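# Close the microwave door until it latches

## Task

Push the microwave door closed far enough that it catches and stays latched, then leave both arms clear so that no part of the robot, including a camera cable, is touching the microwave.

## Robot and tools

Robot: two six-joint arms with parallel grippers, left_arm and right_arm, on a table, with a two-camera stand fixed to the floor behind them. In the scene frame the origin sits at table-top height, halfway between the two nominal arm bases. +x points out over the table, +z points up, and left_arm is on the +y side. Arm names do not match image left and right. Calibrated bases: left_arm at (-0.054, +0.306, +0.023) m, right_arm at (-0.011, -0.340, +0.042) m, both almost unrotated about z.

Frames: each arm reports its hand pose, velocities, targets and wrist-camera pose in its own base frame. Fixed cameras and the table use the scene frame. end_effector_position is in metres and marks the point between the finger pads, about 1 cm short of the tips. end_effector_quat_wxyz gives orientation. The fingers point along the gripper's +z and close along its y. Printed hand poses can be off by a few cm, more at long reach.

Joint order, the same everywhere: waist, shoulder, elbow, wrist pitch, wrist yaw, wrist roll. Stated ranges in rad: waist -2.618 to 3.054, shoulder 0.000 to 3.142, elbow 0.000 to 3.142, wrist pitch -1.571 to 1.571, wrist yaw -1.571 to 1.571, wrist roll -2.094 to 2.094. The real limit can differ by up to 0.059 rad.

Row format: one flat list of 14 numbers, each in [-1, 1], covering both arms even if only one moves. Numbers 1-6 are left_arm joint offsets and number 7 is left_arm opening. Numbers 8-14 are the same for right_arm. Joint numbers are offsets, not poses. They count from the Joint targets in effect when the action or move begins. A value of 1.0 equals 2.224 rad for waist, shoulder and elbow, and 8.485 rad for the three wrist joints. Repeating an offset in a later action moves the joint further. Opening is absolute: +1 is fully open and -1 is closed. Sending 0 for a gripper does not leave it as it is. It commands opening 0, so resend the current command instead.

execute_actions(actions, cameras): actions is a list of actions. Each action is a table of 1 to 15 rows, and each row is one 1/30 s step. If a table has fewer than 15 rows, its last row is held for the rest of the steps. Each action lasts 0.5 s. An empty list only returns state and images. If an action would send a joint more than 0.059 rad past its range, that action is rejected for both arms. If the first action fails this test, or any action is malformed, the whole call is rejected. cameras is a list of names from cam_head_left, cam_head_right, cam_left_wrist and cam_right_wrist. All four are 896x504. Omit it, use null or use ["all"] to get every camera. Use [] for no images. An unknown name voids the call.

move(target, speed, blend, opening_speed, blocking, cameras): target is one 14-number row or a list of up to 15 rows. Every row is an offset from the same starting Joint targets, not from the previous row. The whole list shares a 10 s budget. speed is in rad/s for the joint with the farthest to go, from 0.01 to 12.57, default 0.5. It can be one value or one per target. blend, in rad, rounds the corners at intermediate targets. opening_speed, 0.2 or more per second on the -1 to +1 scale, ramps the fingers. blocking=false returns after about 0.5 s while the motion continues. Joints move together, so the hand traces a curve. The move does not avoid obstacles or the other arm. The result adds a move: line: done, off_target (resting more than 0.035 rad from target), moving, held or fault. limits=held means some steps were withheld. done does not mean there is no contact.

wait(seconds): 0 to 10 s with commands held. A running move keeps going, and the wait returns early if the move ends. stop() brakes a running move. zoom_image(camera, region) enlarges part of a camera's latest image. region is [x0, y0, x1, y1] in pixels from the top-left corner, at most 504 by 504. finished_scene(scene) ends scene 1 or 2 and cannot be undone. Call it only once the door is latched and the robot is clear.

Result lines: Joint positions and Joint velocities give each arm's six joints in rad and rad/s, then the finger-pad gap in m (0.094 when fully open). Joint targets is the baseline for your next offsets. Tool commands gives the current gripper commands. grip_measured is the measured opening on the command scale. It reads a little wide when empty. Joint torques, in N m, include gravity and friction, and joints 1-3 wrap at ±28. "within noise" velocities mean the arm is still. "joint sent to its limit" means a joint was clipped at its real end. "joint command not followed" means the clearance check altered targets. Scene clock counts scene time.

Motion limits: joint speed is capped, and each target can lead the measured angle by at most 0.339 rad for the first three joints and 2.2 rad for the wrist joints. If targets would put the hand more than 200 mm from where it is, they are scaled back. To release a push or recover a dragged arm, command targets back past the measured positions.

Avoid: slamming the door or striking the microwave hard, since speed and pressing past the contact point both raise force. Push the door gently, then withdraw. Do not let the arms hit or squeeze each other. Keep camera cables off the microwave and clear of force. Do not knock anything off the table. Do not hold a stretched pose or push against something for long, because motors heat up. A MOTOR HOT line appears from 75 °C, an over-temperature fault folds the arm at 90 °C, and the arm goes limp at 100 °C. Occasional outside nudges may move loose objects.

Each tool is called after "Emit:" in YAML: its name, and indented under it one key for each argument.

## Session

Emit:
execute_actions:
  actions: []

Scene clock: 0.00 s.
left_arm: end_effector_position=(+0.2365, -0.0524, +0.2895) grip_measured=+1.000 end_effector_quat_wxyz=(+0.393, -0.030, +0.891, -0.225) | right_arm: end_effector_position=(+0.2681, +0.0909, +0.2818) grip_measured=+1.000 end_effector_quat_wxyz=(+0.411, +0.082, +0.866, +0.273)
Joint positions: left_arm=[0.137 0.824 1.127 -1.035 0.491 -0.153 0.094] | right_arm=[0.126 0.829 0.992 -0.732 -0.313 0.486 0.094]
Joint velocities: within noise
Joint torques (N m): no reading
Heat: left arm: 31 °C; right arm: 34 °C.
Joint targets: left_arm=[0.137 0.819 1.139 -1.029 0.497 -0.150] | right_arm=[0.126 0.822 1.006 -0.723 -0.315 0.483]
Tool commands: left_gripper/opening=+1.0 right_gripper/opening=+1.0

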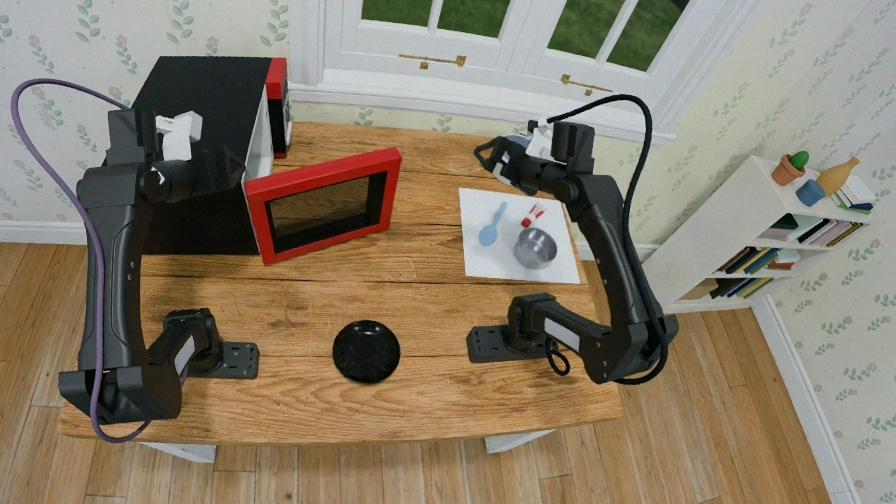

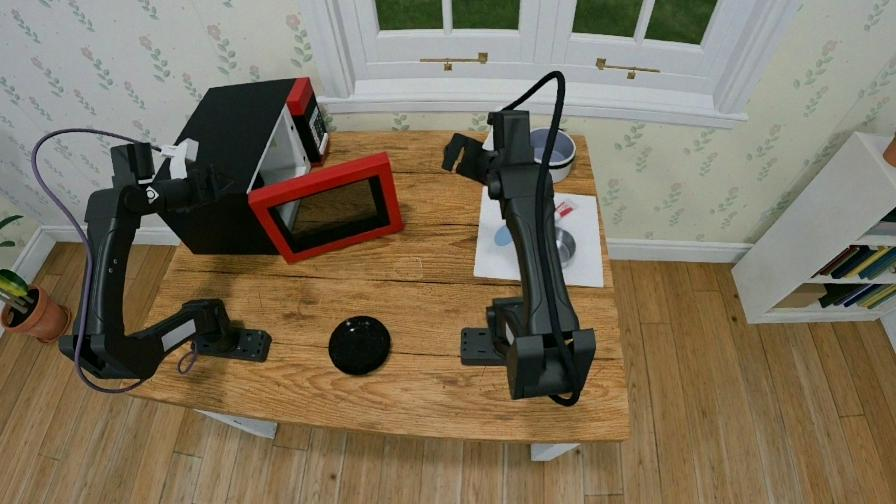

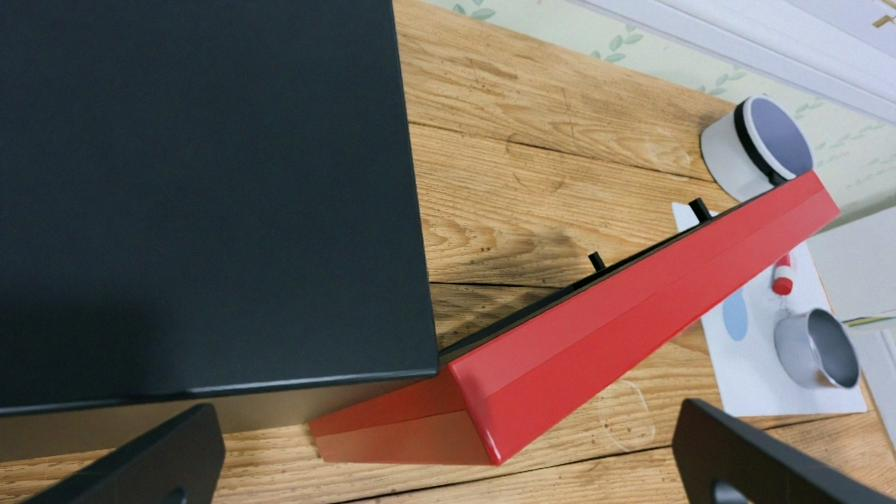

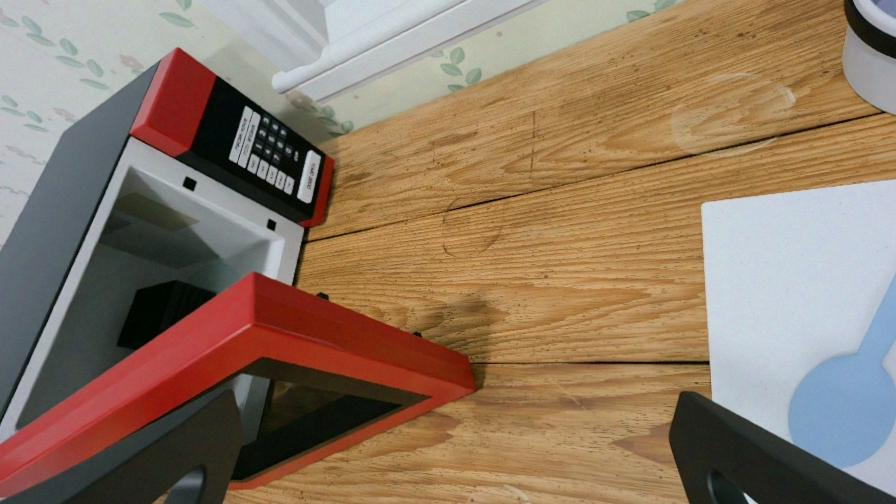

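Emit:
move:
  target:
    - [0,0,0,0,0,0,1,0.353,0.125,-0.079,0.0675,0.0371,-0.0569,-1]
    - [0,0,0,0,0,0,1,0.353,0.3943,-0.2455,0.2077,0.0371,-0.0569,-1]
  speed: 0.9
  blend: 0.15
  opening_speed: 2

Scene clock: 7.00 s.
left_arm: end_effector_position=(+0.2365, -0.0524, +0.2895) grip_measured=+1.000 end_effector_quat_wxyz=(+0.393, -0.030, +0.891, -0.225) | right_arm: end_effector_position=(+0.2680, +0.3442, +0.1172) grip_measured=-0.993 end_effector_quat_wxyz=(+0.563, -0.342, +0.701, +0.275)
Joint positions: left_arm=[0.137 0.824 1.127 -1.035 0.491 -0.153 0.094] | right_arm=[0.906 1.689 0.468 1.005 -0.003 0 0]
Joint velocities: within noise
Joint torques (N m): left_arm=[-0.05 -0.7 6.69 1.9 0.18 0.03] | right_arm=[0.5 -4.48 4.62 2.22 0.03 -0.07]
Heat: left arm: 31 °C; right arm: 34 °C.
Joint targets: left_arm=[0.137 0.819 1.139 -1.029 0.497 -0.150] | right_arm=[0.911 1.699 0.460 1.039 0.000 0.000]
move: done

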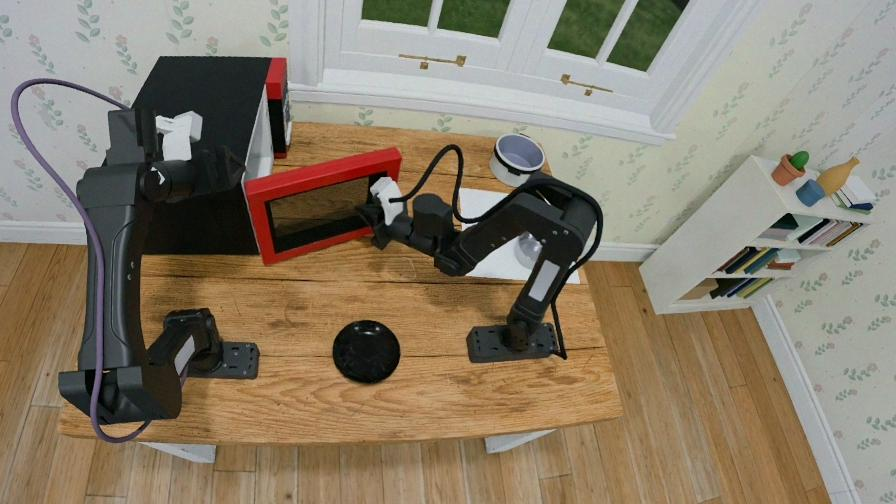

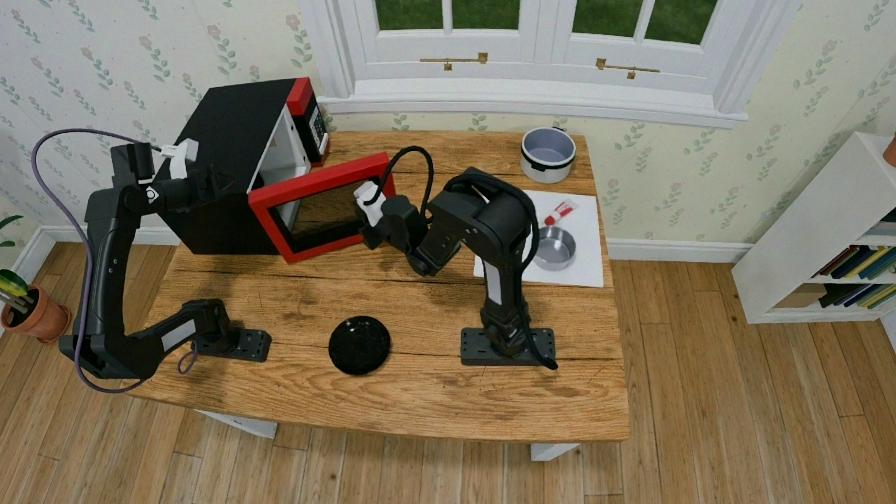

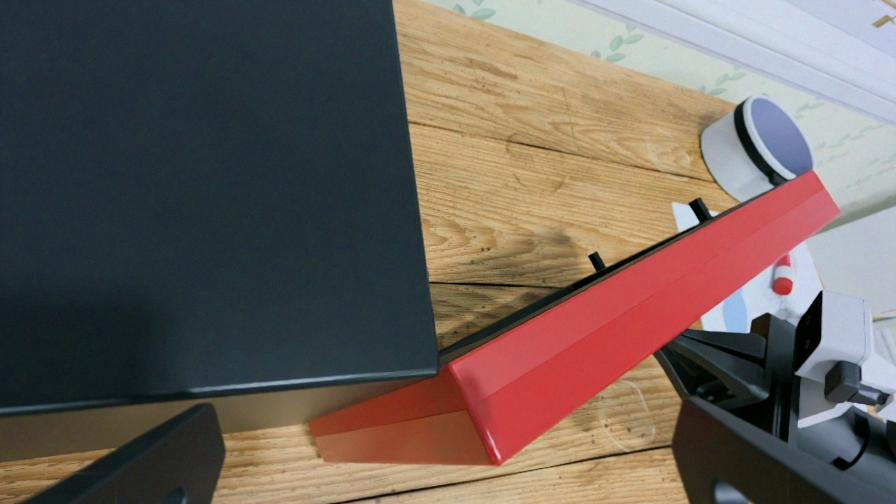

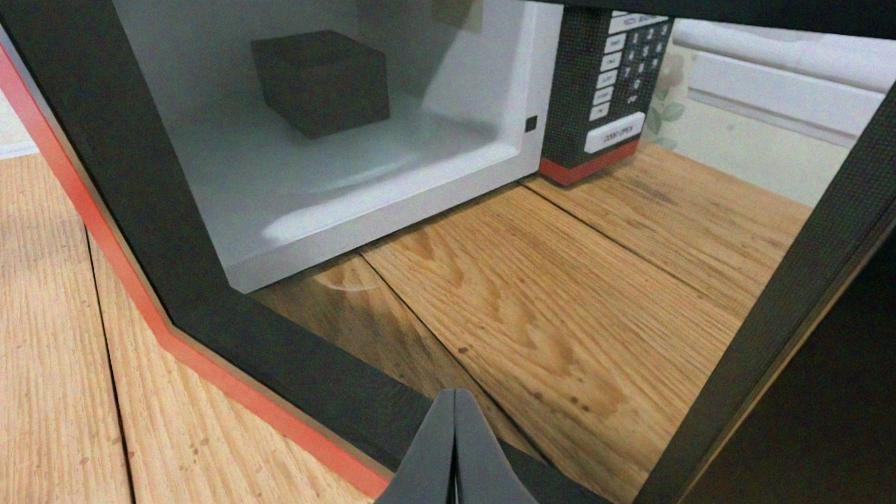

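Emit:
move:
  target:
    - [0,0,0,0,0,0,1,-0.031,0.054,0.0719,-0.0047,0,0,-1]
    - [0,0,0,0,0,0,1,-0.067,0.147,0.2203,-0.0192,0,0,-1]
    - [0,0,0,0,0,0,1,-0.0701,0.2734,0.4456,-0.0451,0,0,-1]
    - [0,0,0,0,0,0,1,-0.0535,0.406,0.6506,-0.0523,0,0,-1]
  speed: 0.35
  blend: 0.08

Scene clock: 12.03 s.
left_arm: end_effector_position=(+0.2365, -0.0524, +0.2895) grip_measured=+1.000 end_effector_quat_wxyz=(+0.393, -0.030, +0.891, -0.225) | right_arm: end_effector_position=(+0.4956, +0.5156, +0.1091) grip_measured=-0.993 end_effector_quat_wxyz=(+0.599, -0.301, +0.694, +0.262)
Joint positions: left_arm=[0.137 0.824 1.127 -1.035 0.491 -0.153 0.094] | right_arm=[0.798 2.574 1.86 0.57 -0.023 0 0]
Joint velocities: within noise
Joint torques (N m): left_arm=[-0.06 -0.7 6.68 1.9 0.19 0.03] | right_arm=[-0.7 -10.89 11.12 2.14 0.25 -0.05]
Heat: left arm: 31 °C; right arm: 35 °C.
Joint targets: left_arm=[0.137 0.819 1.139 -1.029 0.497 -0.150] | right_arm=[0.792 2.602 1.907 0.595 0.000 0.000]
move: off_target (right_arm); right_arm: the elbow is farthest, 0.047 rad from its target

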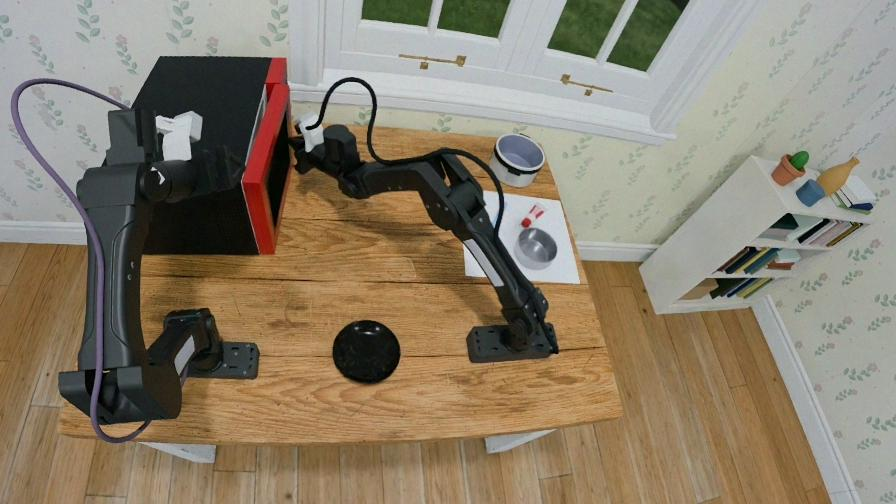

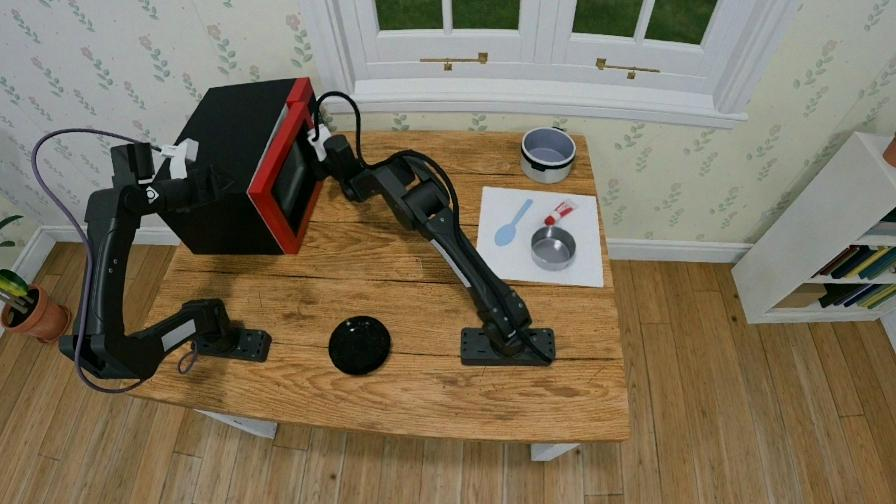

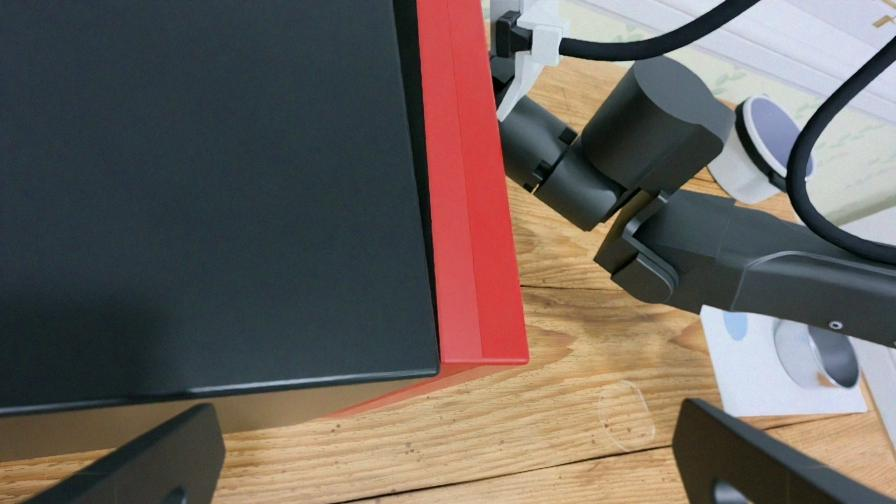

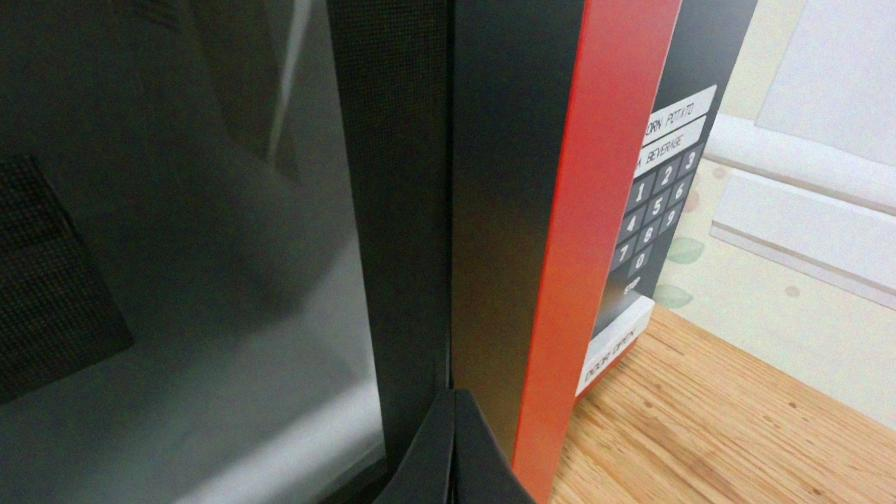

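Emit:
move:
  target: [0,0,0,0,0,0,1,0.063,0.108,0.18,-0.0057,-0.0295,0,-1]
  speed: 0.25

Emit:
zoom_image:
  camera: "cam_left_wrist"
  region: [360, 0, 560, 200]

Scene clock: 14.47 s.
left_arm: end_effector_position=(+0.2365, -0.0524, +0.2895) grip_measured=+1.000 end_effector_quat_wxyz=(+0.393, -0.030, +0.891, -0.225) | right_arm: end_effector_position=(+0.5094, +0.5606, +0.1101) grip_measured=-0.993 end_effector_quat_wxyz=(+0.622, -0.310, +0.654, +0.298)
Joint positions: left_arm=[0.137 0.824 1.127 -1.035 0.491 -0.153 0.094] | right_arm=[0.814 2.806 2.23 0.527 -0.075 0 0]
Joint velocities: within noise
Joint torques (N m): left_arm=[-0.05 -0.7 6.68 1.9 0.19 0.03] | right_arm=[11.88 -11.14 14.05 2.08 -1.68 -0.02]
Heat: left arm: 31 °C; right arm: 36 °C.
Joint targets: left_arm=[0.137 0.819 1.139 -1.029 0.497 -0.150] | right_arm=[0.932 2.842 2.307 0.547 -0.250 0.000]
move: off_target (right_arm); right_arm: the wrist yaw is farthest, 0.175 rad from its target

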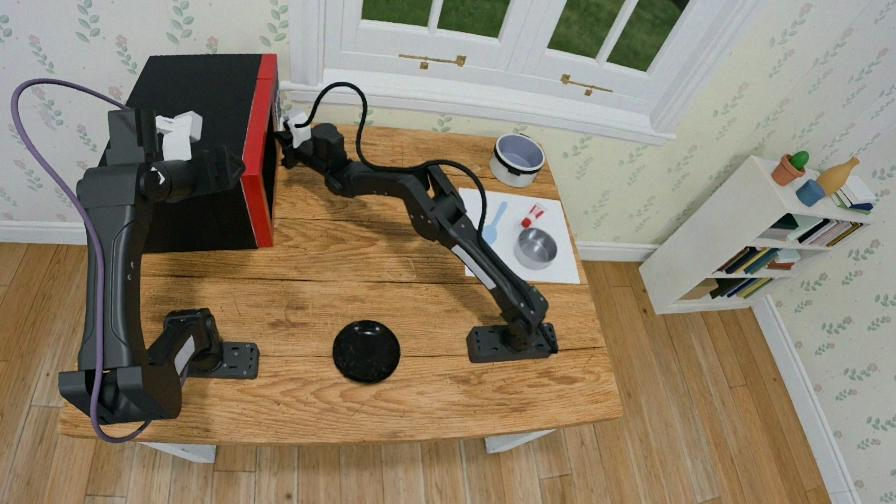

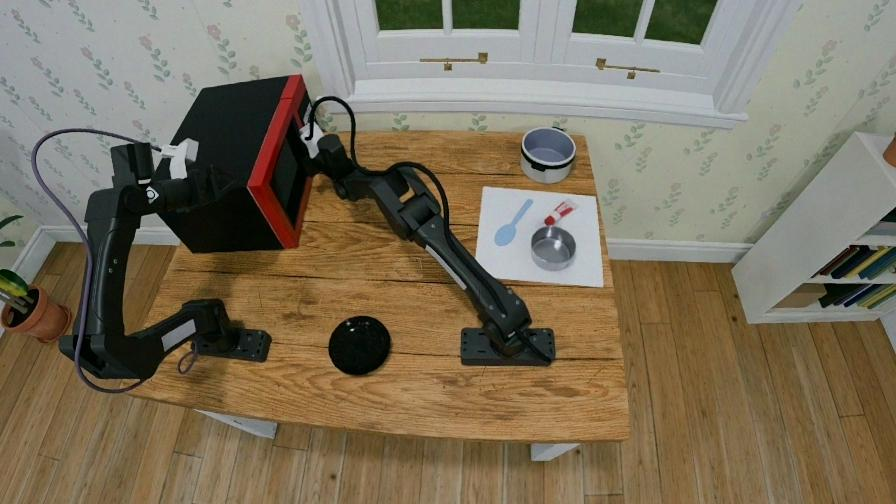

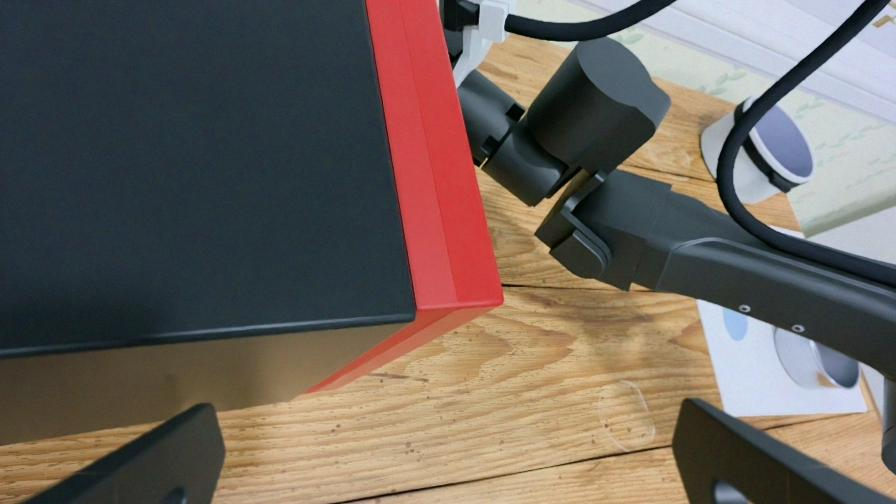

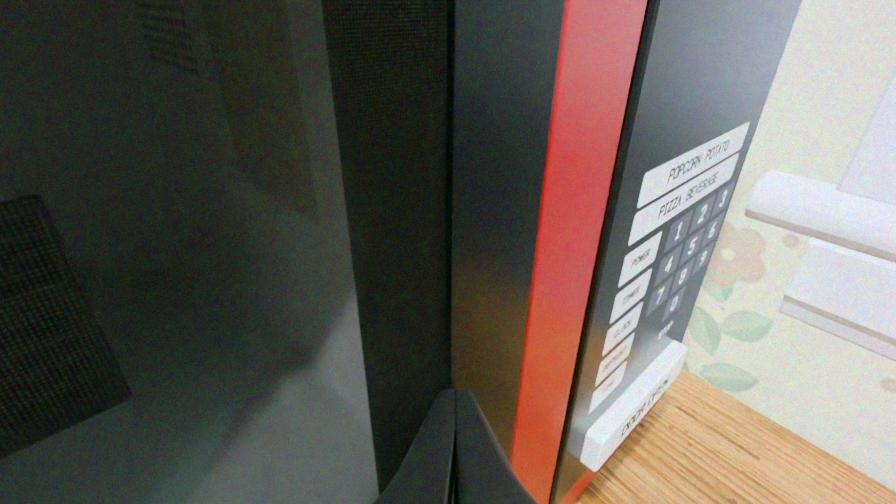

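Scaled by 2.520 from the camera's 896x504 image, which has a finer 1280x720 frame.

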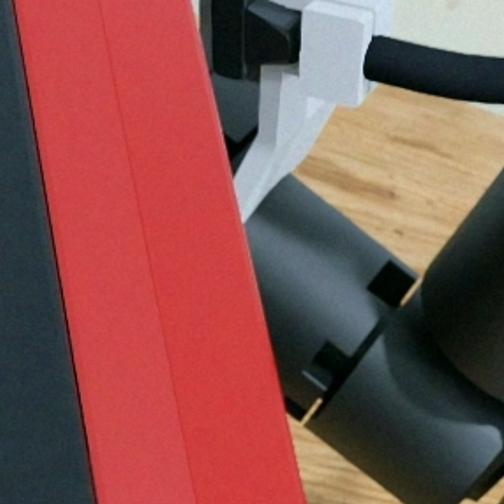

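Emit:
move:
  target:
    - [0,0,0,0,0,0,1,-0.08,-0.03,-0.05,0,0.0295,0,-1]
    - [0,0,0,0,0,0,1,-0.17,-0.15,-0.22,0.006,0.0295,0,-1]
  speed: 0.45
  blend: 0.05

Emit:
zoom_image:
  camera: "cam_left_wrist"
  region: [340, 0, 540, 200]

Emit:
zoom_image:
  camera: "cam_head_right"
  region: [230, 60, 340, 260]

Scene clock: 17.43 s.
left_arm: end_effector_position=(+0.2365, -0.0524, +0.2895) grip_measured=+1.000 end_effector_quat_wxyz=(+0.393, -0.030, +0.891, -0.225) | right_arm: end_effector_position=(+0.6051, +0.3715, +0.0944) grip_measured=-0.993 end_effector_quat_wxyz=(+0.615, -0.208, +0.740, +0.173)
Joint positions: left_arm=[0.137 0.824 1.127 -1.035 0.491 -0.153 0.094] | right_arm=[0.549 2.571 1.831 0.557 0 0 0]
Joint velocities: within noise
Joint torques (N m): left_arm=[-0.06 -0.72 6.71 1.9 0.19 0.03] | right_arm=[0.65 -17.63 6.04 2.27 0.02 -0.05]
Heat: left arm: 31 °C; right arm: 39 °C.
Joint targets: left_arm=[0.137 0.819 1.139 -1.029 0.497 -0.150] | right_arm=[0.554 2.509 1.818 0.598 0.000 0.000]
move: off_target (right_arm); right_arm: the shoulder is farthest, 0.063 rad from its target

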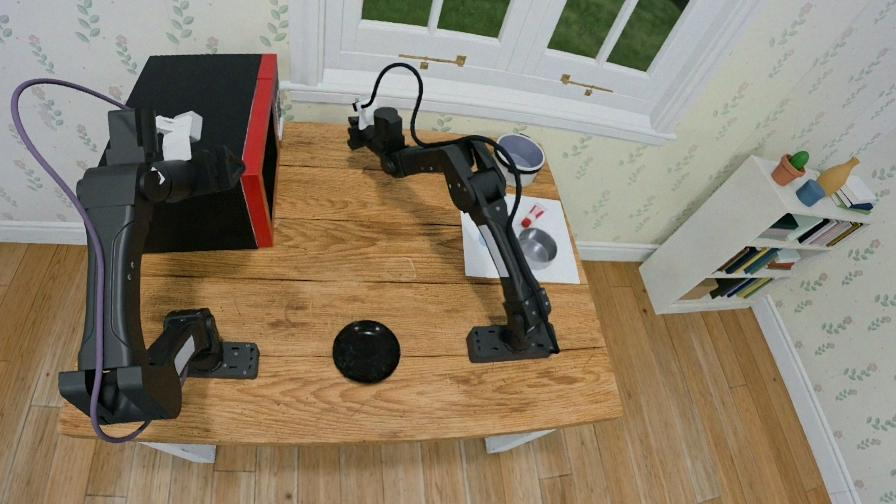

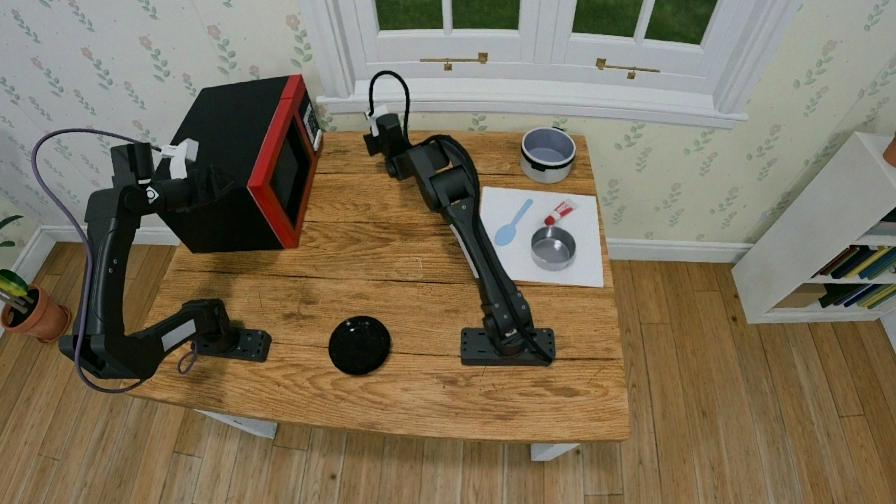

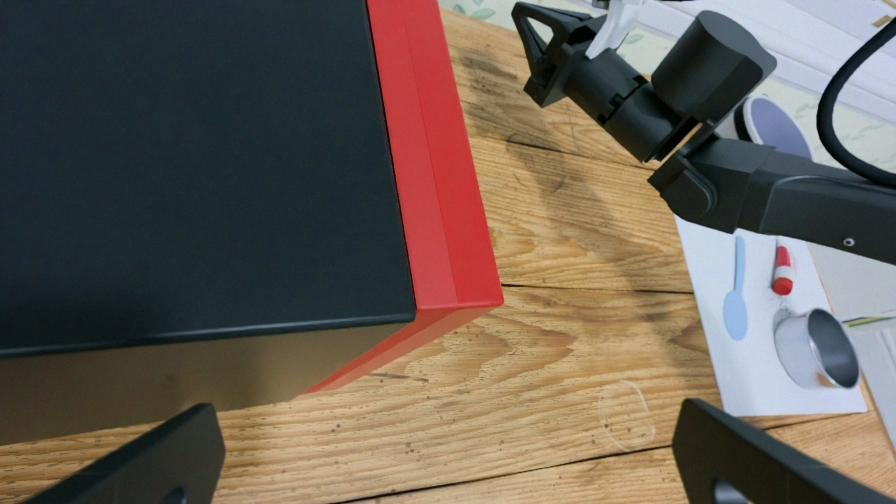

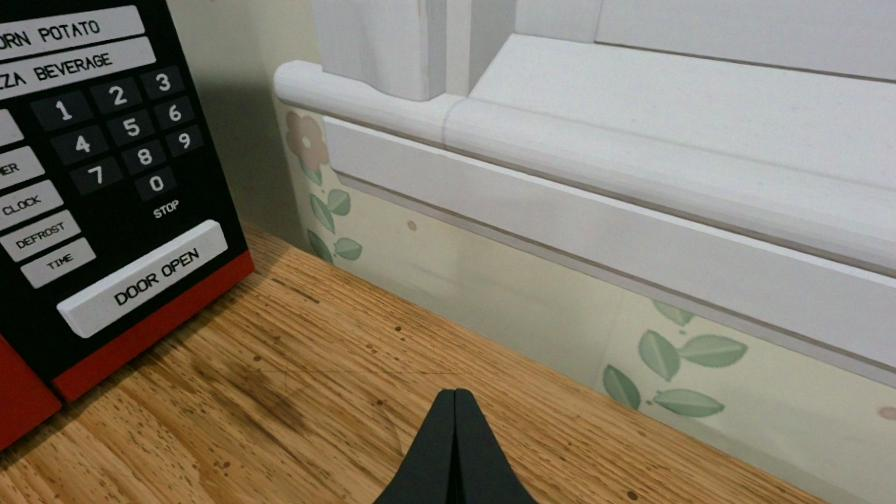

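Scaled by 2.520 from the camera's 896x504 image, which has a finer 1280x720 frame.

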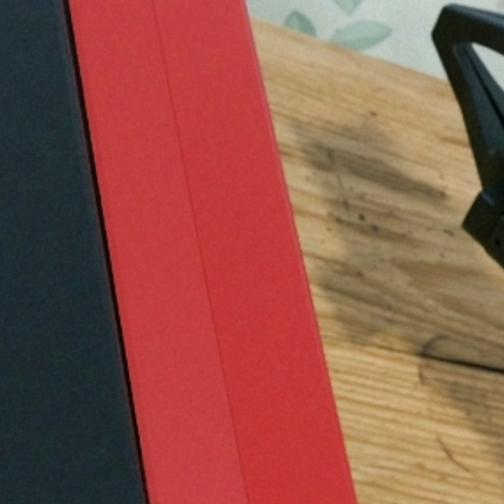

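Scaled by 2.520 from the camera's 896x504 image, which has a finer 1280x720 frame.

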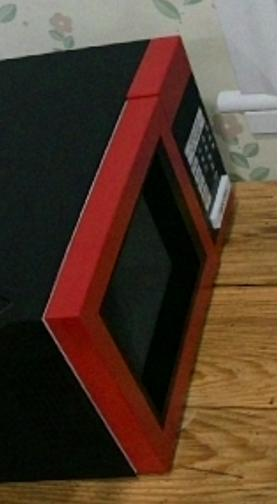

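Emit:
finished_scene:
  scene: 2

The scene is finished: the task was done.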